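# Four arms stack four cartons in a crossed stack

## Task

In the middle of the table, build a stack from the four empty cartons: a lower layer of two cartons placed next to each other, and an upper layer of two cartons resting on them, turned crosswise to the lower pair. No carton may be crushed.

## Robot and tools

ROBOTS. Four identical i2rt Big YAM arms: arm1, arm2, arm3, arm4. Each has six revolute joints, a two-finger gripper and a wrist camera sitting on top of the hand. Reach is about 1.0 m from the joint1 axis. Foot poses in the scene frame (x, y, z in m; quat w,x,y,z): arm1 +0.616 -0.593 +0.915 (+0.394, +0.000, +0.000, +0.919); arm2 +0.630 +0.561 +0.990 (+0.371, -0.004, +0.001, -0.929); arm3 -0.613 +0.528 +0.902 (+0.899, +0.003, -0.001, -0.437); arm4 -0.533 -0.636 +0.954 (+0.880, +0.000, -0.001, +0.475). Each foot points along its own +x, so the arms sit at the four corners facing inward.

FRAMES. A single scene frame: origin on the floor, +z up, metres. "hand" is the point between the finger pads, roughly 1 cm behind the tips. The fingers point along the hand's +z axis and open and close along its y axis. "hand_target" is the hand pose that the joint targets currently held would give. Printed hand positions can be off, more so at long reach.

JOINTS (absolute, radians; the done-tolerance follows ±): joint1_rad -2.879..2.879 ±0.045, turns the arm about its foot, positive is counter-clockwise seen from above. joint2_rad 0..3.141 ±0.14, shoulder; 0 means the upper arm points back, and larger values lift it up and then forward. joint3_rad 0..3.019 ±0.09, elbow; 0 is folded, larger opens it. joint4_rad -1.692..1.57 ±0.055, hand pitch, positive tips the fingers up. joint5_rad -1.57..1.57 ±0.03, sideways hand swing, positive to the arm's right. joint6_rad -2.094..2.094 ±0.035, hand roll, positive is clockwise seen from behind. gripper_m 0..0.093 ±0.003, the gap between the fingertips in metres. Each pad pushes about 50 to 64 N, some grippers a bit more.

move. Each of the keys arm1, arm2, arm3, arm4 takes its own object, and an arm you omit gets no new command. Inside one arm's object:
- "joints": a dict of absolute targets by joint name, using the units above.
- "target": a list of 7 numbers [x, y, z, qw, qx, qy, qz], an absolute hand pose in the scene frame in metres. The hand follows a straight line starting from its hand_target pose. When "target" is present, "joints" may hold only gripper_m, otherwise the call is refused.
- "speed": the top path speed in m/s, 0.002 to 0.5, default 0.25, allowed only together with "target". Rotation is capped at twice that value in rad/s.
- "min_time_s": 0.1 to 8 s, a lower bound on how long that arm's joint motions take.
The "cameras" key takes a list of names: arm1_cam_wrist, arm2_cam_wrist, arm3_cam_wrist, arm4_cam_wrist, cam_a, cam_b, cam_near_a, cam_near_b, or ["all"]. A move with no action returns full state, all images and the scene number.
All motions in one action start together. Every hand path in that action finishes together, paced by the slowest. A path lasts 0.5 to 10 s, and a single action never exceeds 15 s. Paths ignore obstacles and the other arms. Hands lag, drift and can overshoot the speed, especially near full stretch. Each step pulls the commanded pose to within 100 mm and 20 degrees of the measured one, so expect final errors of a centimetre or more. Moving by joints can make the hand swing on a curved path.

wait: "seconds" 0 to 10, plus optional "cameras". Commands nothing new and returns the state.
zoom_image: "camera" and "region" [x0, y0, x1, y1] in image pixels, origin at the top left, at most 504 wide and 504 high. Only cameras in the latest images can be zoomed. The room cameras give 896x504 images and the wrist cameras give 672x504 fisheye images. Calibrations are approximate, to a few mm and degrees.
read_manual: "section" "licences". Returns licence text only.
finished_scene: "scene", the current scene number. It is final; make no further calls in that reply.

RESULTS. The "move" line gives, for each arm sent a motion, "done" or its worst status. Status words: "off_target" means it stopped short and may still be pushing. "time_out" means it did not finish, and the joints keep pushing toward nearby held targets; "on_its_own" lists these, and "held at" is a target, not a reading. To relieve the push, resend the current positions. "not_followed" means a safety check blocked the targets; the text says "joint command not followed" or "pose unreachable", and the robot may keep trying. "limit_stop_at_motor_heat" follows a heat fault, and the target must be resent. An arm under "as last shown" was not commanded: its status lines say "not commanded", and its other lines repeat the previous values. "pictures" gives the image order, and images may be slightly older than the state. Joint velocities are in rad/s (m/s for the gripper), and "within noise" means the arm is still. Torques are listed in joint order, with positive meaning toward larger angles; joints 3 and 4 wrap at ±28 N m. If a call is refused, or a stop blocks it, the later move, wait and finished_scene calls in that same reply are skipped. Calls after an invalid call still run.

GRIPPER. When squeezing a hard object, gripper_m reads up to 0.005 m below its width, or sometimes up to 0.002 m above. Fully shut on nothing it reads 0.000 to 0.003. A target slightly under the first-touch reading grips lightly; about 0.005 m under it gives full force. Cartons are soft, so a deep target crushes them. To release, command a gap well above the reading.

AVOID. Hard contact between two arms ends the scene. This includes one gripper closing on another arm's fingers, and the clearance check can react too late. Do not knock cartons off the table or out of the work area, drop them, let go while they are moving, slam them, or strike fixed objects. The arms keep pushing after contact. Holding loads, stretching out or pushing against something heats the motors, including while you think: MOTOR HOT appears at 85 °C, and at 100 °C an OVER-TEMPERATURE FAULT makes the arm go limp for 30 s or more. The scene keeps running while you think, with the last command held. Loose cartons can be nudged by occasional small disturbances. The stack must stand by itself when the scene is finished.

Each tool is called as name([rows], argument=value, ...), one row to a line, values as JSON.

## Session

move()

Scene clock: 0.00 s.
Joint torques (N m): no reading
Heat: arm1: hottest joint1_rad 40 °C; arm2: hottest joint6_rad 40 °C; arm3: hottest joint1_rad 38 °C; arm4: hottest joint1_rad 44 °C.
Joint velocities: within noise
arm1.joint_positions: joint1_rad=+0.179 joint2_rad=+0.617 joint3_rad=+1.406 joint4_rad=-1.417 joint5_rad=+0.111 joint6_rad=+0.340 gripper_m=+0.09396
arm1.joint_status: not commanded
arm1.hand: x=+0.4488 y=-0.4458 z=+1.4458 quat_wxyz=(-0.114, +0.775, -0.438, -0.441) (m; scene frame)
arm1.hand_target: x=+0.4505 y=-0.4470 z=+1.4581 quat_wxyz=(-0.116, +0.769, -0.435, -0.454) (m; scene frame)
arm1.hand_status: not commanded
arm2.joint_positions: joint1_rad=+0.227 joint2_rad=+0.633 joint3_rad=+1.333 joint4_rad=-1.225 joint5_rad=+0.246 joint6_rad=-0.317 gripper_m=+0.09396
arm2.joint_status: not commanded
arm2.hand: x=+0.4552 y=+0.3696 z=+1.5254 quat_wxyz=(-0.061, -0.719, -0.473, +0.506) (m; scene frame)
arm2.hand_target: x=+0.4565 y=+0.3716 z=+1.5387 quat_wxyz=(-0.066, -0.714, -0.467, +0.518) (m; scene frame)
arm2.hand_status: not commanded
arm3.joint_positions: joint1_rad=+0.178 joint2_rad=+0.626 joint3_rad=+1.315 joint4_rad=-1.505 joint5_rad=+0.218 joint6_rad=+0.357 gripper_m=+0.09396
arm3.joint_status: not commanded
arm3.hand: x=-0.4782 y=+0.3534 z=+1.3744 quat_wxyz=(-0.342, -0.512, -0.770, +0.165) (m; scene frame)
arm3.hand_target: x=-0.4791 y=+0.3541 z=+1.3875 quat_wxyz=(-0.356, -0.511, -0.765, +0.167) (m; scene frame)
arm3.hand_status: not commanded
arm4.joint_positions: joint1_rad=-0.391 joint2_rad=+0.618 joint3_rad=+1.439 joint4_rad=-1.280 joint5_rad=-0.275 joint6_rad=+0.302 gripper_m=+0.09396
arm4.joint_status: not commanded
arm4.hand: x=-0.3703 y=-0.4693 z=+1.5318 quat_wxyz=(-0.420, +0.196, -0.821, -0.333) (m; scene frame)
arm4.hand_target: x=-0.3731 y=-0.4712 z=+1.5415 quat_wxyz=(-0.429, +0.196, -0.815, -0.337) (m; scene frame)
arm4.hand_status: not commanded
pictures: arm1_cam_wrist, arm2_cam_wrist, arm3_cam_wrist, arm4_cam_wrist, cam_a, cam_b, cam_near_a, cam_near_b

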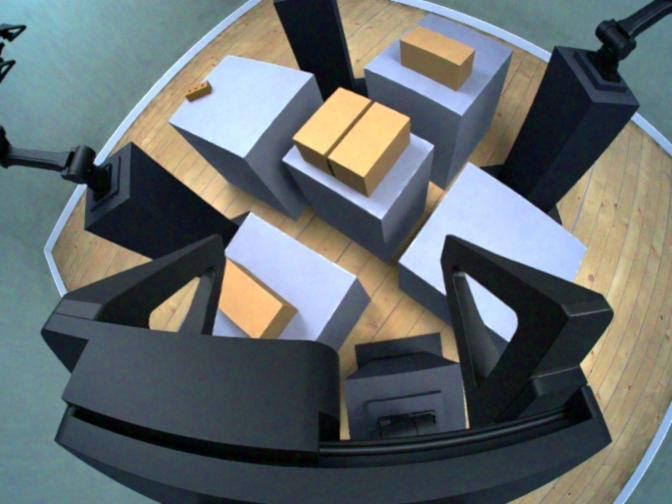

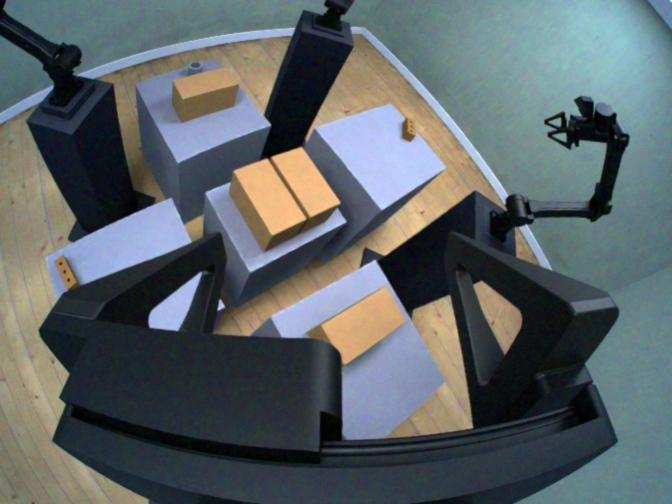

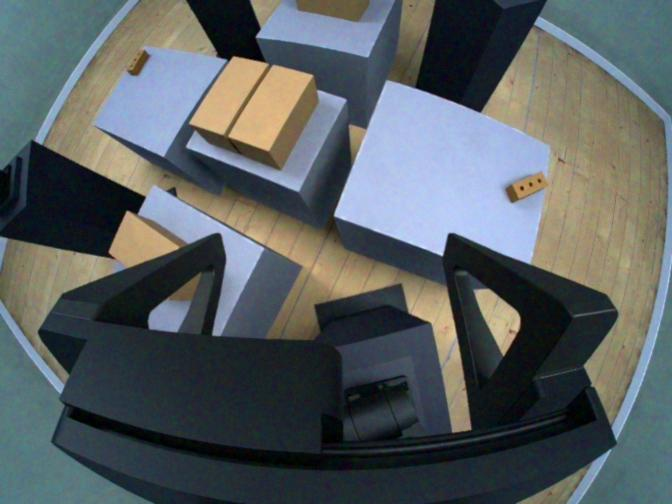

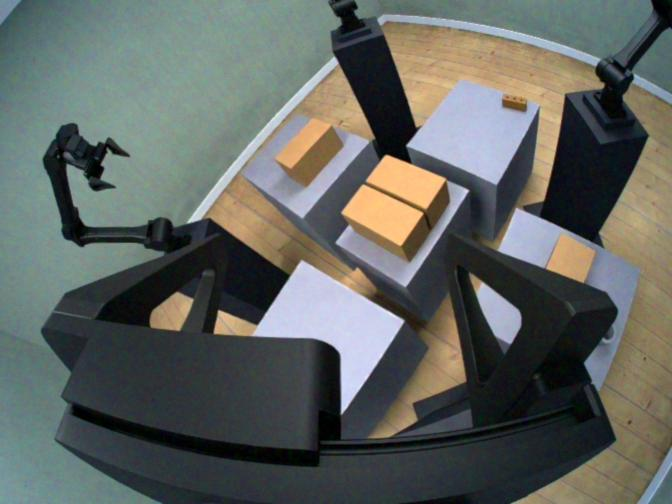

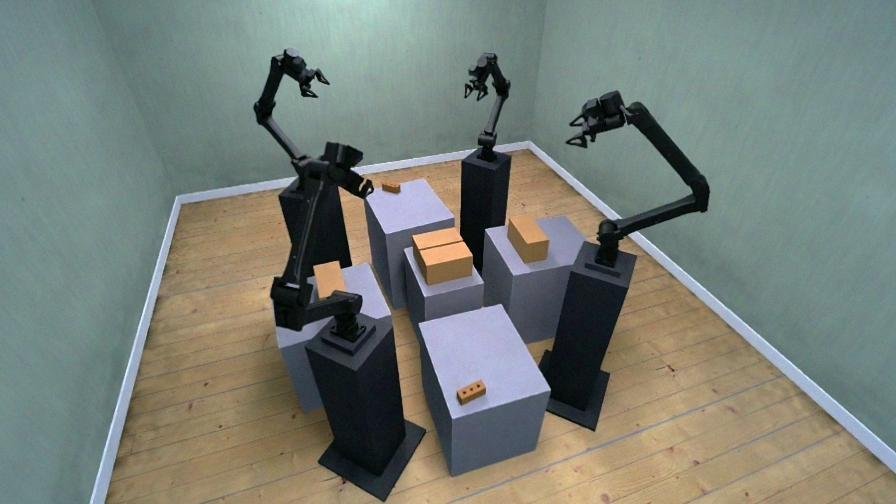

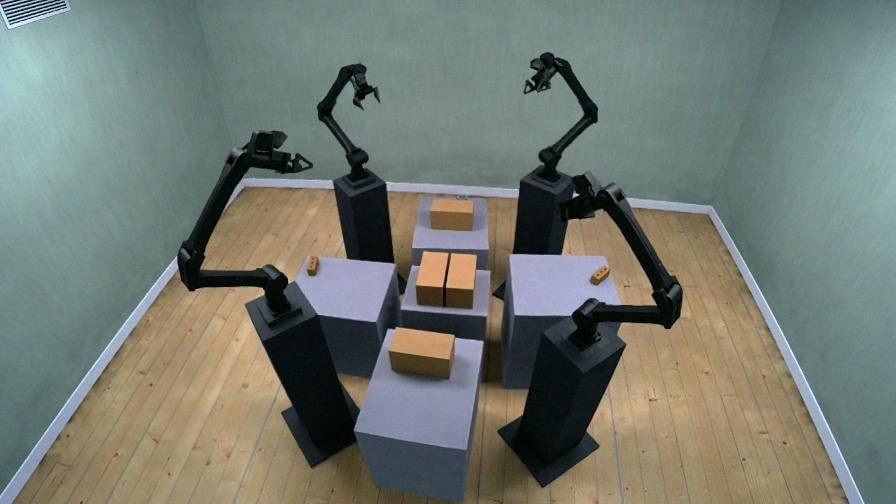

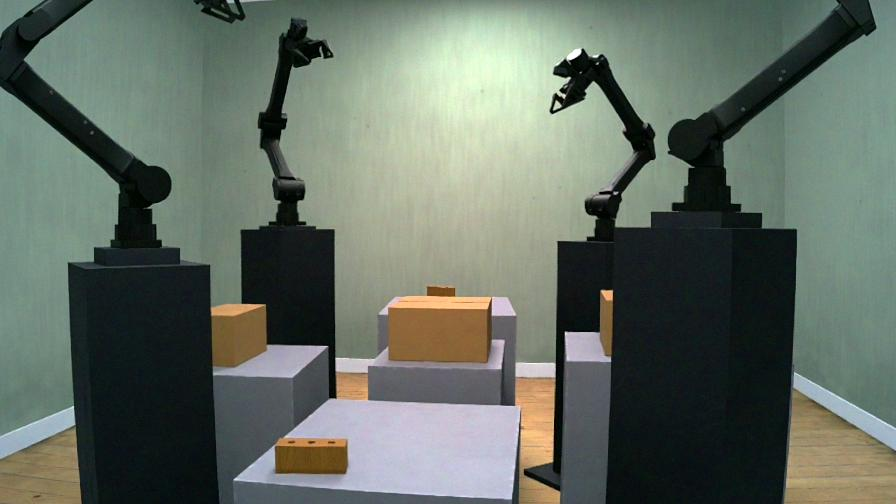

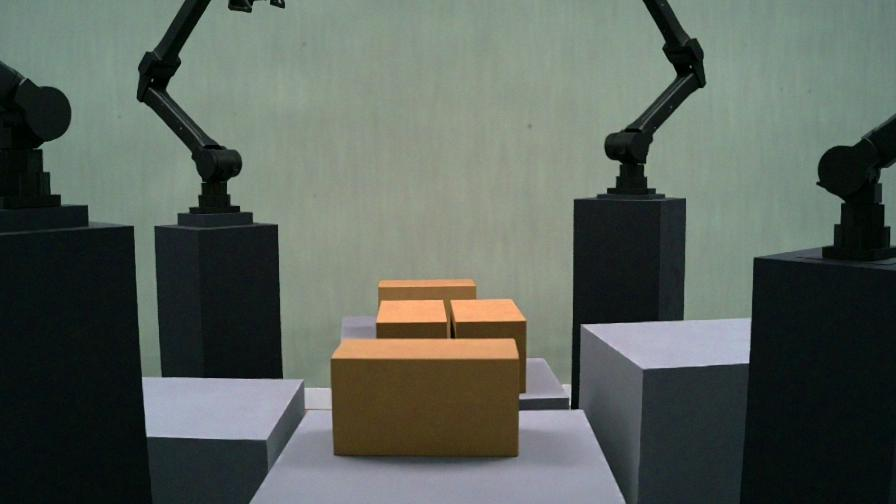

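zoom_image(camera="cam_b", region=[340, 180, 560, 400])

zoom_image(camera="cam_a", region=[270, 180, 570, 350])

zoom_image(camera="cam_near_b", region=[300, 250, 640, 480])

zoom_image(camera="cam_near_a", region=[200, 250, 640, 480])

Scaled by 2.291 from the camera's 896x504 image, which has a finer 1280x720 frame.

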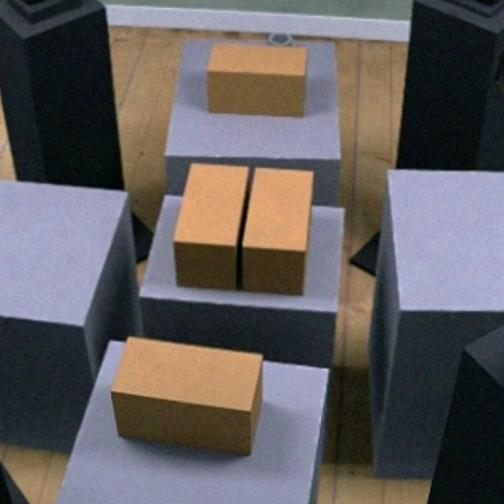

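Scaled by 1.680 from the camera's 896x504 image, which has a finer 1280x720 frame.

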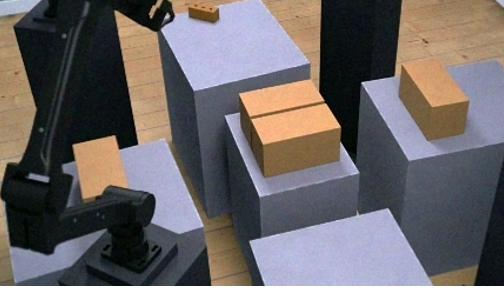

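Scaled by 1.482 from the camera's 896x504 image, which has a finer 1280x720 frame.

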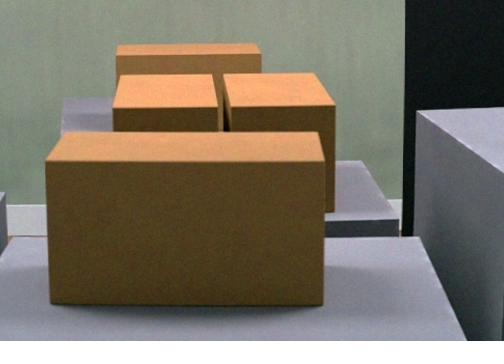

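Scaled by 1.145 from the camera's 896x504 image, which has a finer 1280x720 frame.

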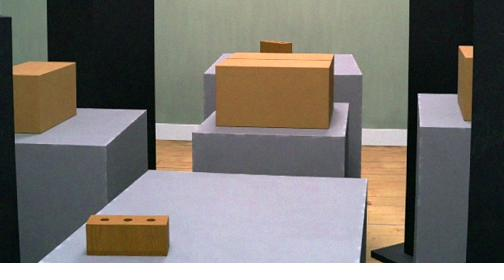

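move(arm2={"target":[0.30,0.53,0.80,0,0.866,0,-0.5]}, arm3={"target":[-0.26,0.53,0.80,0.5,0,0.866,0]}, cameras=["arm2_cam_wrist","arm3_cam_wrist","cam_b","cam_near_b"])

Scene clock: 16.70 s.
Joint torques (N m): arm1=[-0.21 1.9 8.14 1.74 0.09 0.08] | arm2=[1.85 2.43 13.35 1.54 0.07 -0.07] | arm3=[-0.32 0.03 10.67 1.22 0.38 0.2] | arm4=[0.15 2.26 10.04 1.76 0.04 -0.2]
Heat: arm1: hottest joint1_rad 39 °C; arm2: hottest joint6_rad 39 °C; arm3: hottest joint1_rad 37 °C; arm4: hottest joint1_rad 43 °C.
move: arm2 not_followed; arm3 not_followed
Joint velocities: within noise
arm1, arm4: as last shown
arm2.joint_positions: joint1_rad=-0.317 joint2_rad=+0.256 joint3_rad=+0.064 joint4_rad=-0.346 joint5_rad=+0.148 joint6_rad=-0.122 gripper_m=+0.09396
arm2.joint_status: not commanded
arm2.on_its_own: joint1_rad is held at -0.306, not at its first target +0.227; joint2_rad is held at +0.248, not at its first target +0.634; joint3_rad is held at +0.097, not at its first target +1.357; joint4_rad is held at -0.356, not at its first target -1.219; joint5_rad is held at +0.148, not at its first target +0.246; joint6_rad is held at -0.128, not at its first target -0.317
arm2.hand: x=+0.3852 y=+0.4744 z=+1.0853 quat_wxyz=(-0.014, -0.841, -0.206, +0.500) (m; scene frame)
arm2.hand_target: x=+0.3817 y=+0.4694 z=+1.1042 quat_wxyz=(-0.018, -0.833, -0.210, +0.512) (m; scene frame)
arm2.hand_status: not_followed (0.303 m and 23.9 deg from the pose sent, 0.759 m and 57.8 deg at the start; pose on its path clipped on 32 of 101 steps; a joint's target at an end of its range on 40 of 101 steps)
arm3.joint_positions: joint1_rad=+0.873 joint2_rad=+0.413 joint3_rad=+0.054 joint4_rad=-0.302 joint5_rad=+0.220 joint6_rad=+0.239 gripper_m=+0.09396
arm3.joint_status: not commanded
arm3.on_its_own: joint1_rad is held at +0.867, not at its first target +0.178; joint2_rad is held at +0.406, not at its first target +0.626; joint3_rad is held at +0.080, not at its first target +1.342; joint4_rad is held at -0.309, not at its first target -1.500; joint6_rad is held at +0.246, not at its first target +0.357
arm3.hand: x=-0.3624 y=+0.4811 z=+0.9633 quat_wxyz=(-0.446, -0.169, -0.878, +0.051) (m; scene frame)
arm3.hand_target: x=-0.3563 y=+0.4786 z=+0.9781 quat_wxyz=(-0.457, -0.177, -0.870, +0.050) (m; scene frame)
arm3.hand_status: not_followed (0.199 m and 21.3 deg from the pose sent, 0.639 m and 66.1 deg at the start; pose on its path clipped on 31 of 110 steps; a joint's target at an end of its range on 38 of 110 steps)
pictures: arm2_cam_wrist, arm3_cam_wrist, cam_b, cam_near_b
pose unreachable (arm2 arm): on one or more control steps of this call this arm could not follow its commanded pose, so it was not sent that pose on those steps. On the call's last step it was still not sent that pose. It may still have moved: this result reports where it is.
cause: moving toward the commanded pose would bring two parts of the arm too close to each other (its shoulder (the part past joint 1) and its forearm (the part past joint 3), 35 mm apart when it was first held).
pose unreachable (arm3 arm): on one or more control steps of this call this arm could not follow its commanded pose, so it was not sent that pose on those steps. On the call's last step it was still not sent that pose. It may still have moved: this result reports where it is.
cause: moving toward the commanded pose would bring two parts of the arm too close to each other (its shoulder (the part past joint 1) and its forearm (the part past joint 3), 28 mm apart when it was first held).
camera_calibration:
arm2_cam_wrist: T_world_to_cam=[[-0.362949, 0.914118, 0.180709, -0.489419], [0.819289, 0.405446, -0.405437, -0.0628675], [-0.443885, 0.000899668, -0.896083, 1.26823], [0, 0, 0, 1]] pos_world=[0.436822, 0.471736, 1.1994]
arm3_cam_wrist: T_world_to_cam=[[-0.339517, -0.938841, -0.0574974, 0.383587], [-0.885859, 0.33971, -0.315991, -0.17567], [0.316198, -0.0563499, -0.947018, 1.17687], [0, 0, 0, 1]] pos_world=[-0.397509, 0.486121, 1.08107]

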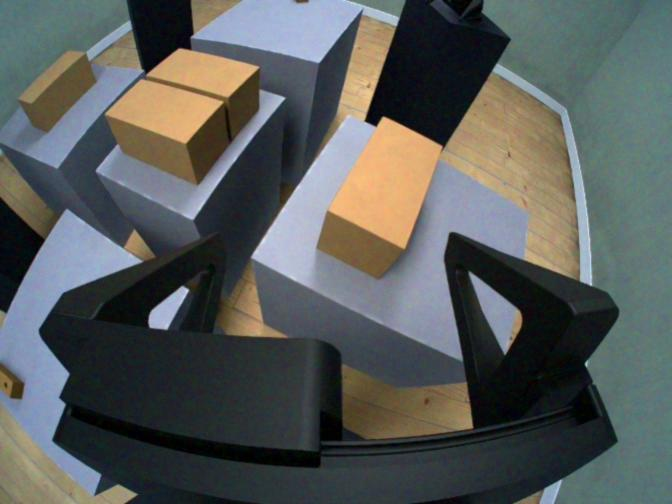

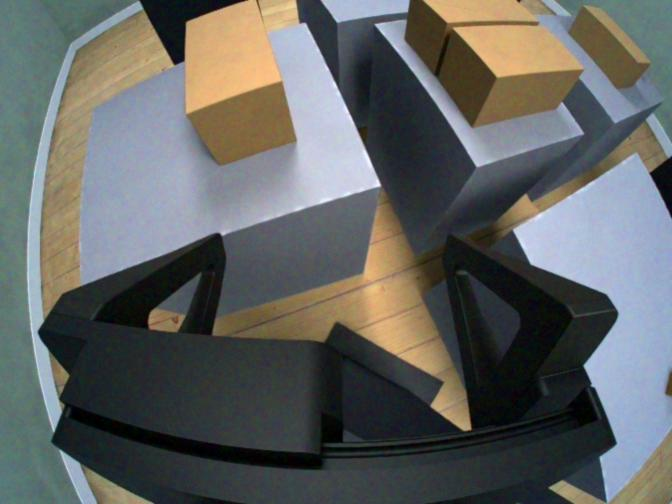

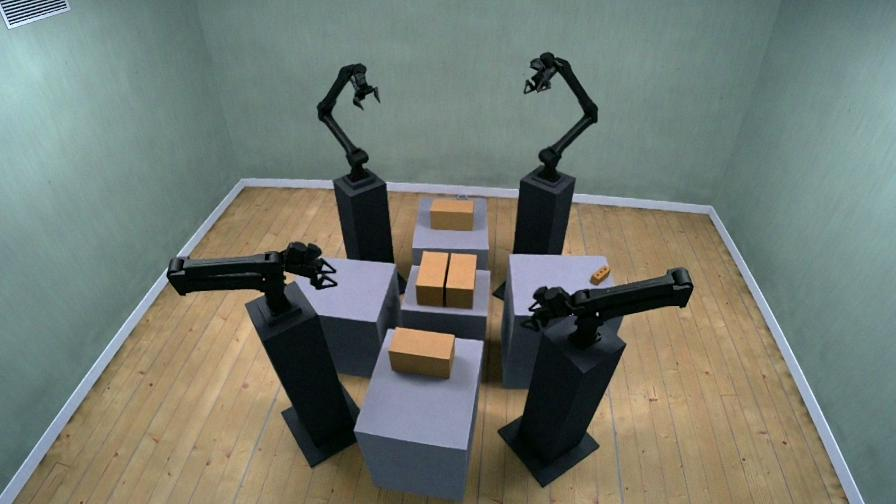

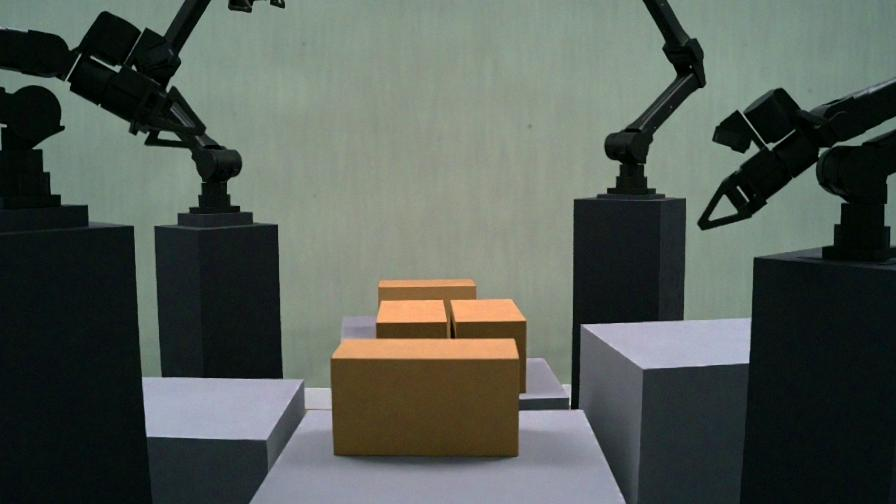

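move(arm2={"target":[0.25,0.53,0.93,0,0.9537,0,-0.3007]}, arm3={"target":[-0.24,0.53,0.90,0.3007,0,0.9537,0]}, cameras=["arm2_cam_wrist","arm3_cam_wrist","cam_near_b"])

Scene clock: 23.27 s.
Joint torques (N m): arm1=[-0.15 1.85 8.14 1.74 0.09 0.09] | arm2=[-0.09 -5.36 6.75 2.71 -0.08 0.04] | arm3=[1.26 -6.01 7.92 1.73 -0.09 0.05] | arm4=[0.38 2.26 10.07 1.8 0.06 -0.22]
Heat: arm1: hottest joint1_rad 39 °C; arm2: hottest joint6_rad 39 °C; arm3: hottest joint1_rad 37 °C; arm4: hottest joint1_rad 43 °C.
move: arm2 off_target; arm3 off_target
Joint velocities: within noise
arm1, arm4: as last shown
arm2.joint_positions: joint1_rad=-0.635 joint2_rad=+1.629 joint3_rad=+0.369 joint4_rad=+0.252 joint5_rad=+0.069 joint6_rad=+0.083 gripper_m=+0.09396
arm2.joint_status: not commanded
arm2.hand: x=+0.2700 y=+0.5289 z=+0.9245 quat_wxyz=(+0.004, -0.959, -0.010, +0.283) (m; scene frame)
arm2.hand_target: x=+0.2508 y=+0.5301 z=+0.9306 quat_wxyz=(+0.000, -0.954, +0.000, +0.300) (m; scene frame)
arm2.hand_status: off_target (0.021 m and 2.5 deg from the pose sent, 0.213 m and 35.4 deg at the start)
arm3.joint_positions: joint1_rad=+0.904 joint2_rad=+1.359 joint3_rad=+0.368 joint4_rad=-0.015 joint5_rad=+0.013 joint6_rad=+0.015 gripper_m=+0.09396
arm3.joint_status: not commanded
arm3.hand: x=-0.2623 y=+0.5247 z=+0.8890 quat_wxyz=(-0.280, -0.010, -0.960, +0.003) (m; scene frame)
arm3.hand_target: x=-0.2411 y=+0.5301 z=+0.9009 quat_wxyz=(-0.301, +0.000, -0.954, +0.000) (m; scene frame)
arm3.hand_status: off_target (0.025 m and 2.7 deg from the pose sent, 0.146 m and 27.7 deg at the start)
pictures: arm2_cam_wrist, arm3_cam_wrist, cam_near_b
camera_calibration:
arm2_cam_wrist: T_world_to_cam=[[-0.0194397, 0.999744, 0.0116036, -0.533684], [0.999101, 0.0189874, 0.0378939, -0.309786], [0.0376638, 0.0123298, -0.999214, 1.03225], [0, 0, 0, 1]] pos_world=[0.260254, 0.526701, 1.04937]
arm3_cam_wrist: T_world_to_cam=[[-0.0164732, -0.999863, 0.00184861, 0.518264], [-0.999128, 0.016532, 0.0383495, -0.30052], [-0.0383748, -0.00121526, -0.999263, 1.00174], [0, 0, 0, 1]] pos_world=[-0.253279, 0.524378, 1.01157]

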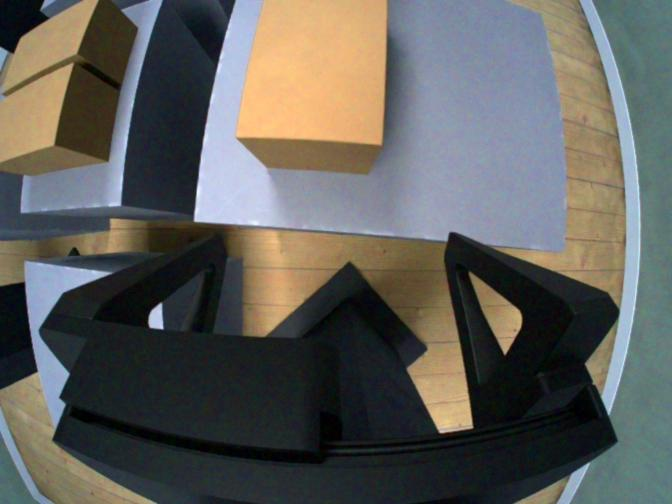

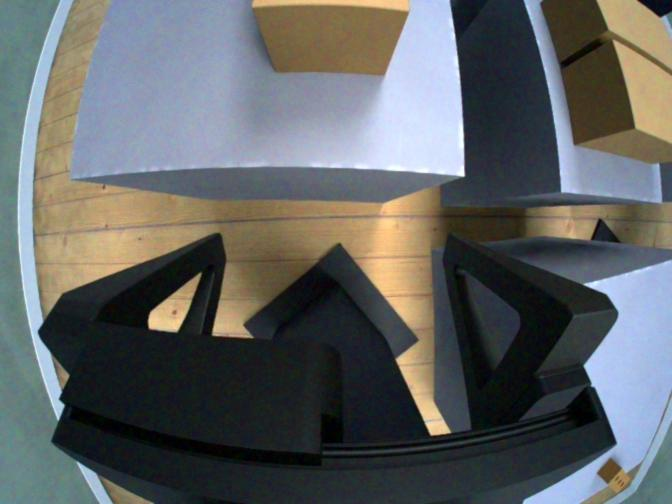

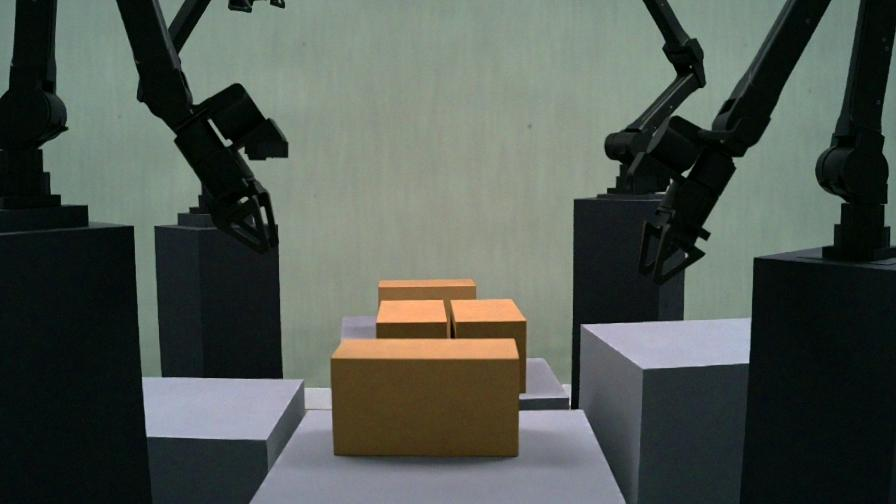

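move(arm2={"target":[0.225,0.52,0.71,0,0.9537,0,-0.3007]}, arm3={"target":[-0.15,0.52,0.715,0.3007,0,0.9537,0]}, cameras=["arm2_cam_wrist","arm3_cam_wrist","cam_near_b","cam_b"])

Scene clock: 27.93 s.
Joint torques (N m): arm1=[-0.21 1.85 8.13 1.73 0.09 0.08] | arm2=[1.79 -9.88 -0.57 2.5 0.22 0.08] | arm3=[-0.73 -12.63 2.15 1.77 -0.1 0.05] | arm4=[0.09 2.14 10.1 1.74 0.04 -0.2]
Heat: arm1: hottest joint1_rad 39 °C; arm2: hottest joint6_rad 39 °C; arm3: hottest joint1_rad 37 °C; arm4: hottest joint1_rad 43 °C.
move: arm2 done; arm3 done
Joint velocities: within noise
arm1, arm4: as last shown
arm2.joint_positions: joint1_rad=-0.633 joint2_rad=+2.535 joint3_rad=+0.680 joint4_rad=+0.866 joint5_rad=+0.073 joint6_rad=+0.102 gripper_m=+0.09396
arm2.joint_status: not commanded
arm2.hand: x=+0.2287 y=+0.5236 z=+0.7103 quat_wxyz=(+0.002, -0.956, -0.001, +0.292) (m; scene frame)
arm2.hand_target: x=+0.2251 y=+0.5200 z=+0.7101 quat_wxyz=(+0.000, -0.954, +0.000, +0.301) (m; scene frame)
arm2.hand_status: done (0.005 m and 1.0 deg from the pose sent, 0.219 m and 2.4 deg at the start)
arm3.joint_positions: joint1_rad=+0.898 joint2_rad=+2.191 joint3_rad=+0.673 joint4_rad=+0.536 joint5_rad=-0.005 joint6_rad=-0.012 gripper_m=+0.09396
arm3.joint_status: not commanded
arm3.hand: x=-0.1575 y=+0.5259 z=+0.7147 quat_wxyz=(-0.292, +0.003, -0.956, -0.002) (m; scene frame)
arm3.hand_target: x=-0.1501 y=+0.5200 z=+0.7151 quat_wxyz=(-0.301, +0.000, -0.954, +0.000) (m; scene frame)
arm3.hand_status: done (0.009 m and 1.1 deg from the pose sent, 0.207 m and 2.7 deg at the start)
pictures: arm2_cam_wrist, arm3_cam_wrist, cam_b, cam_near_b
camera_calibration:
arm2_cam_wrist: T_world_to_cam=[[-0.00267075, 0.999994, 0.00223437, -0.524068], [0.999828, 0.00262929, 0.0183604, -0.238117], [0.0183544, 0.00228302, -0.999829, 0.829973], [0, 0, 0, 1]] pos_world=[0.221443, 0.522796, 0.835374]
arm3_cam_wrist: T_world_to_cam=[[0.0104027, -0.999945, 0.00141672, 0.525987], [-0.999838, -0.0103807, 0.014713, -0.158065], [-0.0146975, -0.00156955, -0.999891, 0.83594], [0, 0, 0, 1]] pos_world=[-0.151224, 0.525629, 0.837429]

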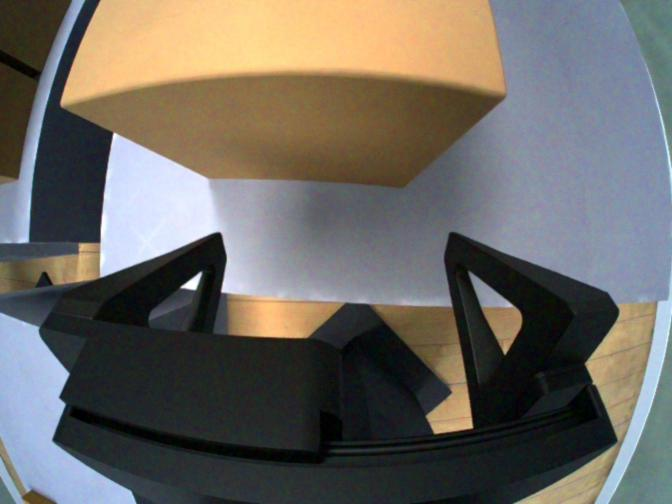

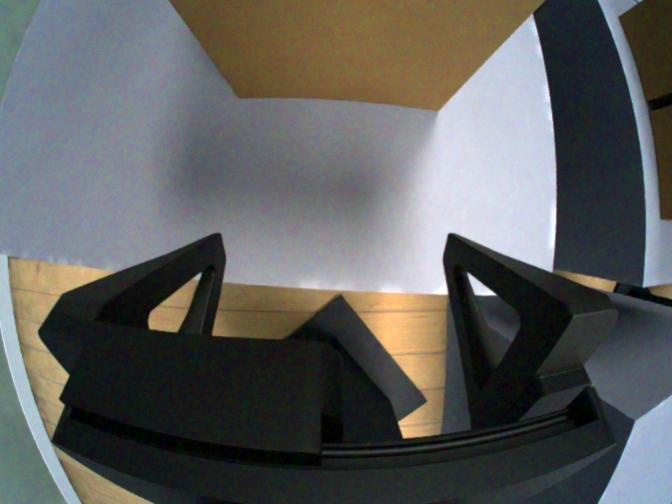

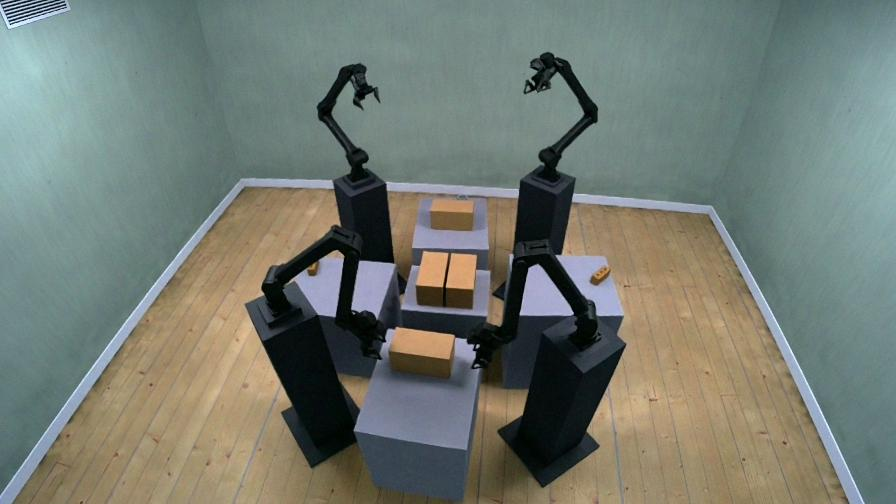

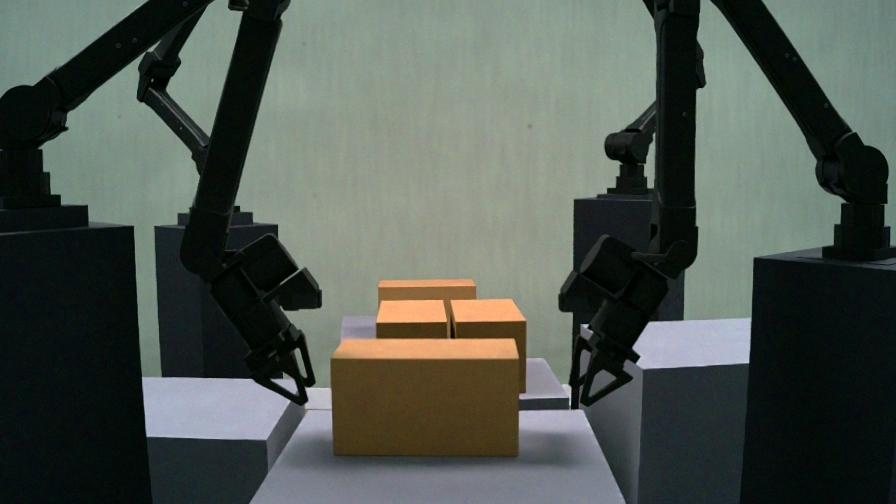

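move(arm2={"target":[0.199,0.505,0.71,0,0.9537,0,-0.3007],"speed":0.1}, arm3={"target":[-0.08,0.517,0.715,0.3007,0,0.9537,0],"speed":0.1}, cameras=["arm2_cam_wrist","arm3_cam_wrist","cam_near_b"])

Scene clock: 30.43 s.
Joint torques (N m): arm1=[-0.21 1.85 8.13 1.74 0.09 0.08] | arm2=[2.2 -11.99 -0.01 1.18 0.26 0.12] | arm3=[-0.79 -14.27 3.9 0.92 -0.1 0.05] | arm4=[0.09 2.2 10.03 1.77 0.05 -0.22]
Heat: arm1: hottest joint1_rad 39 °C; arm2: hottest joint6_rad 39 °C; arm3: hottest joint1_rad 37 °C; arm4: hottest joint1_rad 43 °C.
move: arm2 done; arm3 done
Joint velocities: within noise
arm1, arm4: as last shown
arm2.joint_positions: joint1_rad=-0.600 joint2_rad=+2.535 joint3_rad=+0.743 joint4_rad=+0.809 joint5_rad=+0.093 joint6_rad=+0.130 gripper_m=+0.09396
arm2.joint_status: not commanded
arm2.hand: x=+0.2057 y=+0.5099 z=+0.7054 quat_wxyz=(+0.002, -0.955, +0.000, +0.296) (m; scene frame)
arm2.hand_target: x=+0.1990 y=+0.5051 z=+0.7101 quat_wxyz=(+0.000, -0.954, +0.000, +0.301) (m; scene frame)
arm2.hand_status: done (0.009 m and 0.6 deg from the pose sent, 0.035 m and 1.0 deg at the start)
arm3.joint_positions: joint1_rad=+0.894 joint2_rad=+2.219 joint3_rad=+0.861 joint4_rad=+0.395 joint5_rad=-0.007 joint6_rad=-0.015 gripper_m=+0.09396
arm3.joint_status: not commanded
arm3.hand: x=-0.0856 y=+0.5239 z=+0.7180 quat_wxyz=(-0.301, +0.003, -0.954, -0.002) (m; scene frame)
arm3.hand_target: x=-0.0802 y=+0.5170 z=+0.7151 quat_wxyz=(-0.301, +0.000, -0.954, +0.000) (m; scene frame)
arm3.hand_status: done (0.009 m and 0.3 deg from the pose sent, 0.078 m and 1.1 deg at the start)
pictures: arm2_cam_wrist, arm3_cam_wrist, cam_near_b
camera_calibration:
arm2_cam_wrist: T_world_to_cam=[[-0.00164067, 0.999997, 0.00178114, -0.510247], [0.999942, 0.00162161, 0.0106529, -0.209004], [0.0106499, 0.00179851, -0.999942, 0.827485], [0, 0, 0, 1]] pos_world=[0.199342, 0.509096, 0.830572]
arm3_cam_wrist: T_world_to_cam=[[0.0103713, -0.999945, 0.00141525, 0.523358], [-0.999936, -0.0103774, -0.00439392, -0.0725439], [0.00440836, -0.00136959, -0.999989, 0.841963], [0, 0, 0, 1]] pos_world=[-0.0816788, 0.523729, 0.840894]

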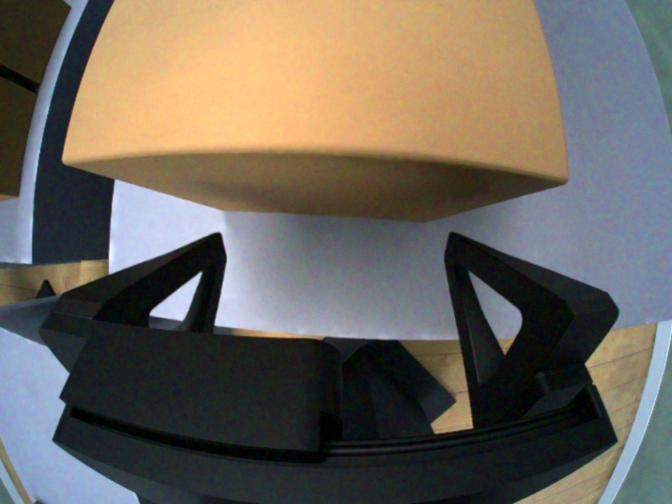

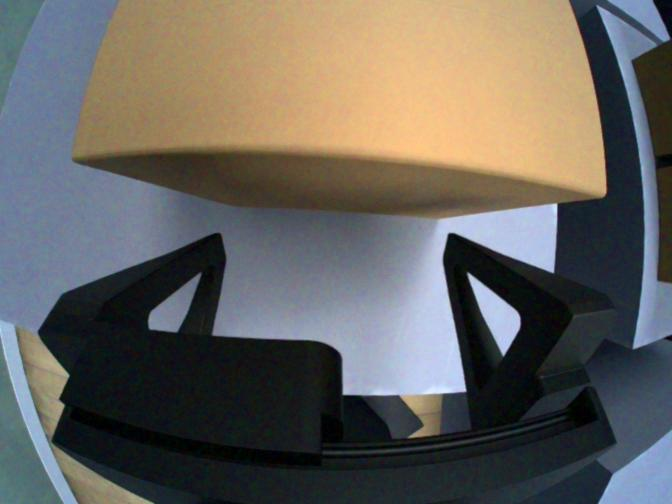

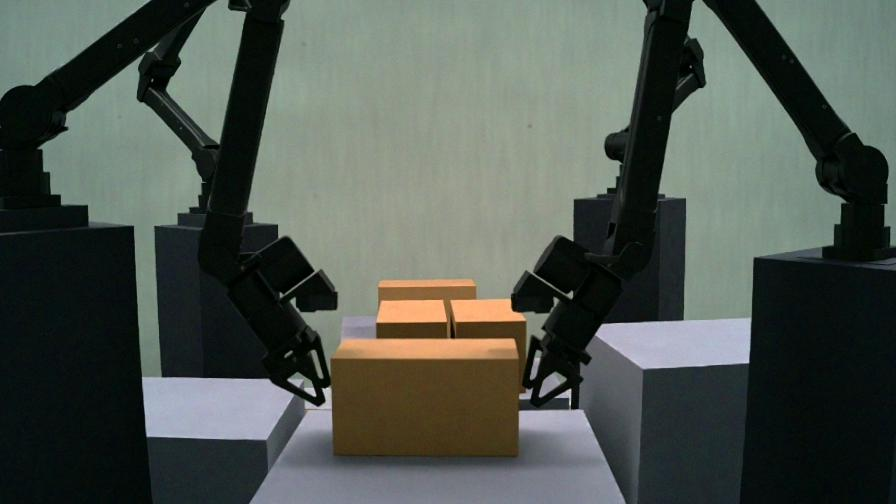

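move(arm2={"target":[0.18,0.505,0.71,0,0.9537,0,-0.3007],"speed":0.05}, arm3={"target":[-0.055,0.517,0.715,0.3007,0,0.9537,0],"speed":0.05}, cameras=["arm2_cam_wrist","arm3_cam_wrist","cam_near_b"])

Scene clock: 32.47 s.
Joint torques (N m): arm1=[-0.21 1.9 8.14 1.74 0.09 0.08] | arm2=[1.38 -13.22 0.8 1.22 0.03 -0.01] | arm3=[-0.62 -14.8 5.05 1.01 -0.07 0.06] | arm4=[0.15 2.14 10.02 1.77 0.06 -0.2]
Heat: arm1: hottest joint1_rad 39 °C; arm2: hottest joint6_rad 39 °C; arm3: hottest joint1_rad 37 °C; arm4: hottest joint1_rad 43 °C.
move: arm2 off_target; arm3 off_target
Joint velocities: within noise
arm1, arm4: as last shown
arm2.joint_positions: joint1_rad=-0.600 joint2_rad=+2.535 joint3_rad=+0.780 joint4_rad=+0.753 joint5_rad=+0.093 joint6_rad=+0.131 gripper_m=+0.09396
arm2.joint_status: not commanded
arm2.hand: x=+0.1957 y=+0.5083 z=+0.7001 quat_wxyz=(+0.003, -0.958, -0.001, +0.287) (m; scene frame)
arm2.hand_target: x=+0.1801 y=+0.5051 z=+0.7102 quat_wxyz=(+0.000, -0.954, +0.000, +0.301) (m; scene frame)
arm2.hand_status: off_target (0.019 m and 1.7 deg from the pose sent, 0.027 m and 0.6 deg at the start)
arm3.joint_positions: joint1_rad=+0.894 joint2_rad=+2.237 joint3_rad=+0.922 joint4_rad=+0.337 joint5_rad=-0.007 joint6_rad=-0.015 gripper_m=+0.09396
arm3.joint_status: not commanded
arm3.hand: x=-0.0684 y=+0.5234 z=+0.7142 quat_wxyz=(-0.293, +0.002, -0.956, -0.002) (m; scene frame)
arm3.hand_target: x=-0.0554 y=+0.5170 z=+0.7154 quat_wxyz=(-0.301, +0.000, -0.954, +0.000) (m; scene frame)
arm3.hand_status: off_target (0.015 m and 0.9 deg from the pose sent, 0.031 m and 0.3 deg at the start)
pictures: arm2_cam_wrist, arm3_cam_wrist, cam_near_b
camera_calibration:
arm2_cam_wrist: T_world_to_cam=[[-0.00129903, 0.999989, 0.00457004, -0.510618], [0.999574, 0.00116521, 0.0291644, -0.211618], [0.0291587, 0.00460598, -0.999564, 0.816926], [0, 0, 0, 1]] pos_world=[0.187044, 0.507096, 0.825075]
arm3_cam_wrist: T_world_to_cam=[[0.00999216, -0.999949, 0.00126185, 0.522673], [-0.999883, -0.00997684, 0.0116102, -0.0671086], [-0.011597, -0.00137771, -0.999932, 0.836961], [0, 0, 0, 1]] pos_world=[-0.0626171, 0.52313, 0.837023]

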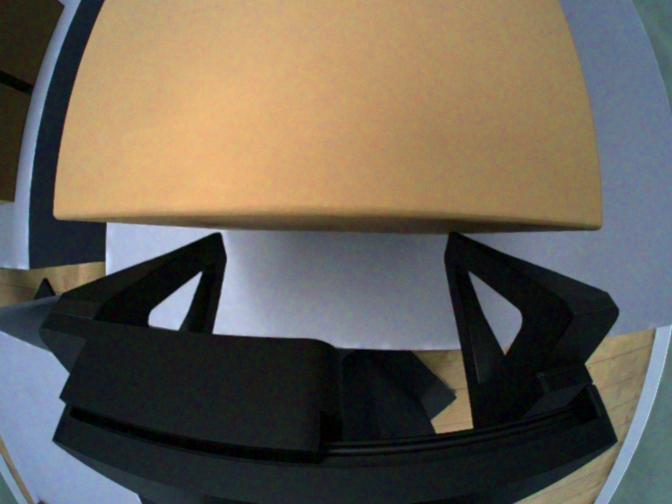

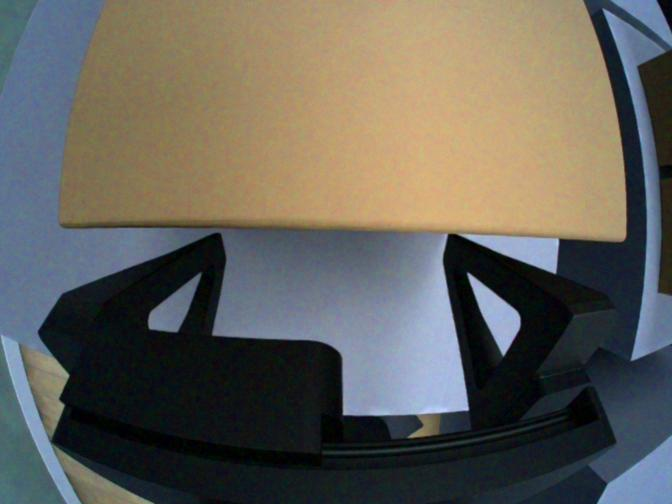

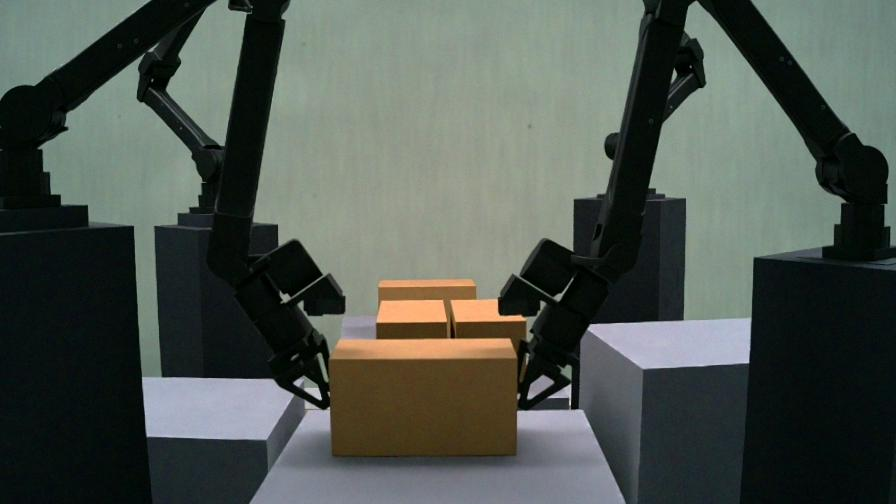

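move(arm2={"target":[0.168,0.505,0.71,0,0.9537,0,-0.3007],"speed":0.05}, arm3={"target":[-0.043,0.517,0.715,0.3007,0,0.9537,0],"speed":0.05})

move(arm2={"target":[0.168,0.505,0.75,0,0.9537,0,-0.3007],"speed":0.05}, arm3={"target":[-0.043,0.517,0.755,0.3007,0,0.9537,0],"speed":0.05}, cameras=["arm2_cam_wrist","arm3_cam_wrist","cam_near_b"])

Scene clock: 34.43 s.
Joint torques (N m): arm1=[-0.21 1.85 8.13 1.72 0.09 0.08] | arm2=[0.91 -13.8 1.89 1.52 -0.03 -0.05] | arm3=[-0.56 -15.21 5.9 1.18 -0.04 0.06] | arm4=[0.21 2.32 9.99 1.78 0.05 -0.2]
Heat: arm1: hottest joint3_rad 40 °C; arm2: hottest joint6_rad 39 °C; arm3: hottest joint1_rad 37 °C; arm4: hottest joint1_rad 43 °C.
move: arm2 off_target; arm3 off_target
Joint velocities: within noise
arm1, arm4: as last shown
arm2.joint_positions: joint1_rad=-0.600 joint2_rad=+2.535 joint3_rad=+0.795 joint4_rad=+0.715 joint5_rad=+0.093 joint6_rad=+0.131 gripper_m=+0.09396
arm2.joint_status: not commanded
arm2.hand: x=+0.1948 y=+0.5082 z=+0.6962 quat_wxyz=(+0.005, -0.961, -0.001, +0.276) (m; scene frame)
arm2.hand_target: x=+0.1685 y=+0.5052 z=+0.7106 quat_wxyz=(+0.000, -0.954, +0.000, +0.301) (m; scene frame)
arm2.hand_status: off_target (0.030 m and 3.0 deg from the pose sent, 0.030 m and 1.7 deg at the start)
arm3.joint_positions: joint1_rad=+0.893 joint2_rad=+2.248 joint3_rad=+0.944 joint4_rad=+0.305 joint5_rad=-0.007 joint6_rad=-0.015 gripper_m=+0.09396
arm3.joint_status: not commanded
arm3.hand: x=-0.0659 y=+0.5229 z=+0.7093 quat_wxyz=(-0.283, +0.002, -0.959, -0.002) (m; scene frame)
arm3.hand_target: x=-0.0437 y=+0.5169 z=+0.7160 quat_wxyz=(-0.301, +0.000, -0.954, +0.000) (m; scene frame)
arm3.hand_status: off_target (0.024 m and 2.1 deg from the pose sent, 0.026 m and 0.9 deg at the start)
pictures: none

Scene clock: 35.83 s.
Joint torques (N m): arm1=[-0.09 1.85 8.14 1.72 0.09 0.08] | arm2=[1.08 -13.98 1.13 1.77 -0.06 -0.05] | arm3=[-0.44 -18.2 4.81 1.46 -0.02 0.06] | arm4=[0.09 1.96 10.06 1.78 0.05 -0.2]
Heat: arm1: hottest joint3_rad 40 °C; arm2: hottest joint6_rad 39 °C; arm3: hottest joint1_rad 37 °C; arm4: hottest joint1_rad 43 °C.
move: arm2 off_target; arm3 off_target
Joint velocities: within noise
arm1, arm4: as last shown
arm2.joint_positions: joint1_rad=-0.600 joint2_rad=+2.424 joint3_rad=+0.749 joint4_rad=+0.645 joint5_rad=+0.093 joint6_rad=+0.131 gripper_m=+0.09396
arm2.joint_status: not commanded
arm2.hand: x=+0.1913 y=+0.5076 z=+0.7301 quat_wxyz=(+0.005, -0.962, -0.001, +0.274) (m; scene frame)
arm2.hand_target: x=+0.1685 y=+0.5052 z=+0.7499 quat_wxyz=(+0.000, -0.954, +0.000, +0.301) (m; scene frame)
arm2.hand_status: off_target (0.031 m and 3.2 deg from the pose sent, 0.060 m and 3.0 deg at the start)
arm3.joint_positions: joint1_rad=+0.893 joint2_rad=+2.186 joint3_rad=+0.938 joint4_rad=+0.220 joint5_rad=-0.007 joint6_rad=-0.015 gripper_m=+0.09396
arm3.joint_status: not commanded
arm3.hand: x=-0.0675 y=+0.5229 z=+0.7292 quat_wxyz=(-0.270, +0.002, -0.963, -0.002) (m; scene frame)
arm3.hand_target: x=-0.0437 y=+0.5170 z=+0.7553 quat_wxyz=(-0.301, +0.000, -0.954, +0.000) (m; scene frame)
arm3.hand_status: off_target (0.036 m and 3.7 deg from the pose sent, 0.052 m and 2.1 deg at the start)
pictures: arm2_cam_wrist, arm3_cam_wrist, cam_near_b
camera_calibration:
arm2_cam_wrist: T_world_to_cam=[[-0.00152834, 0.99996, 0.00883708, -0.513156], [0.998436, 0.00103207, 0.0558921, -0.227364], [0.0558807, 0.00890869, -0.998398, 0.838881], [0, 0, 0, 1]] pos_world=[0.179347, 0.505897, 0.85478]
arm3_cam_wrist: T_world_to_cam=[[0.00949538, -0.999955, 0.000211517, 0.522857], [-0.998108, -0.00946499, 0.0607504, -0.102317], [-0.0607457, -0.000787965, -0.998153, 0.847075], [0, 0, 0, 1]] pos_world=[-0.0556317, 0.522532, 0.851616]

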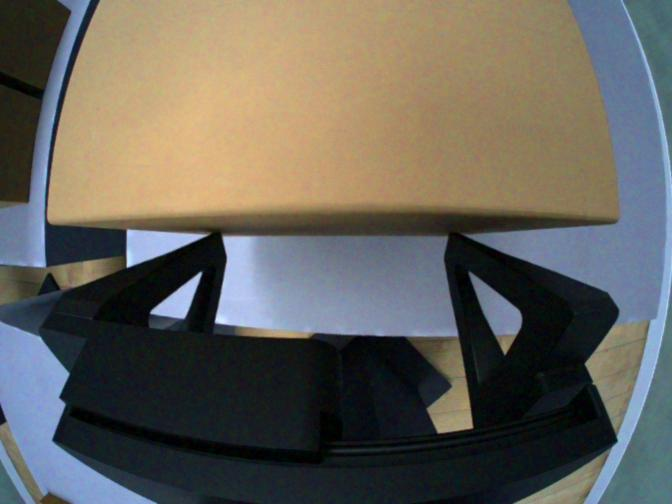

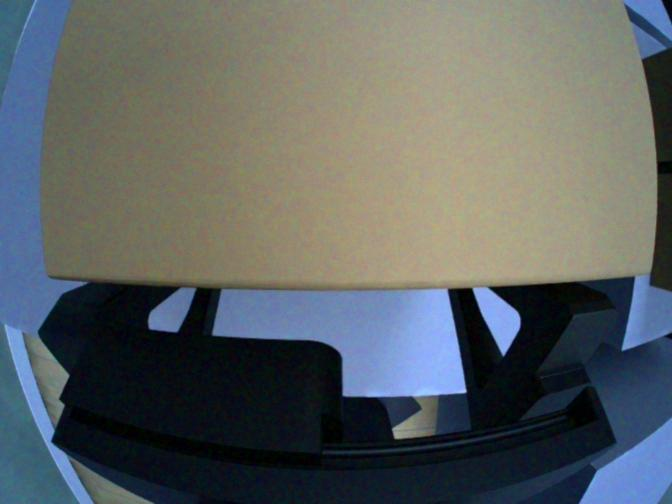

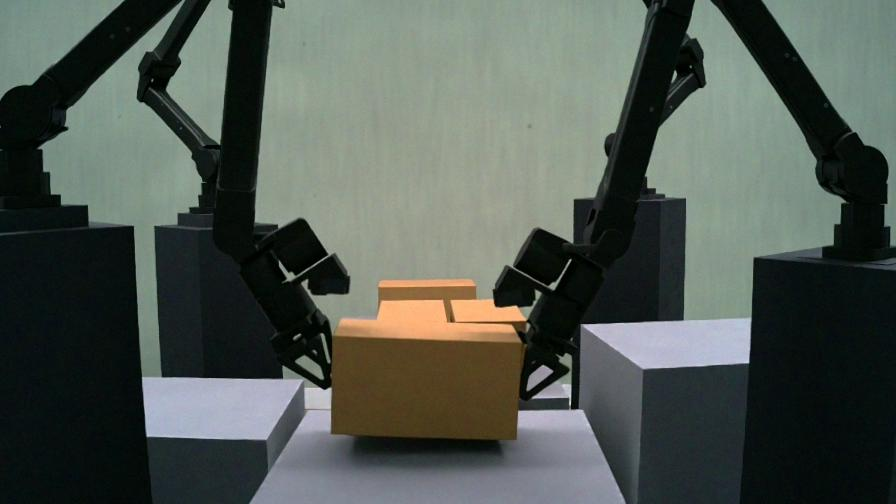

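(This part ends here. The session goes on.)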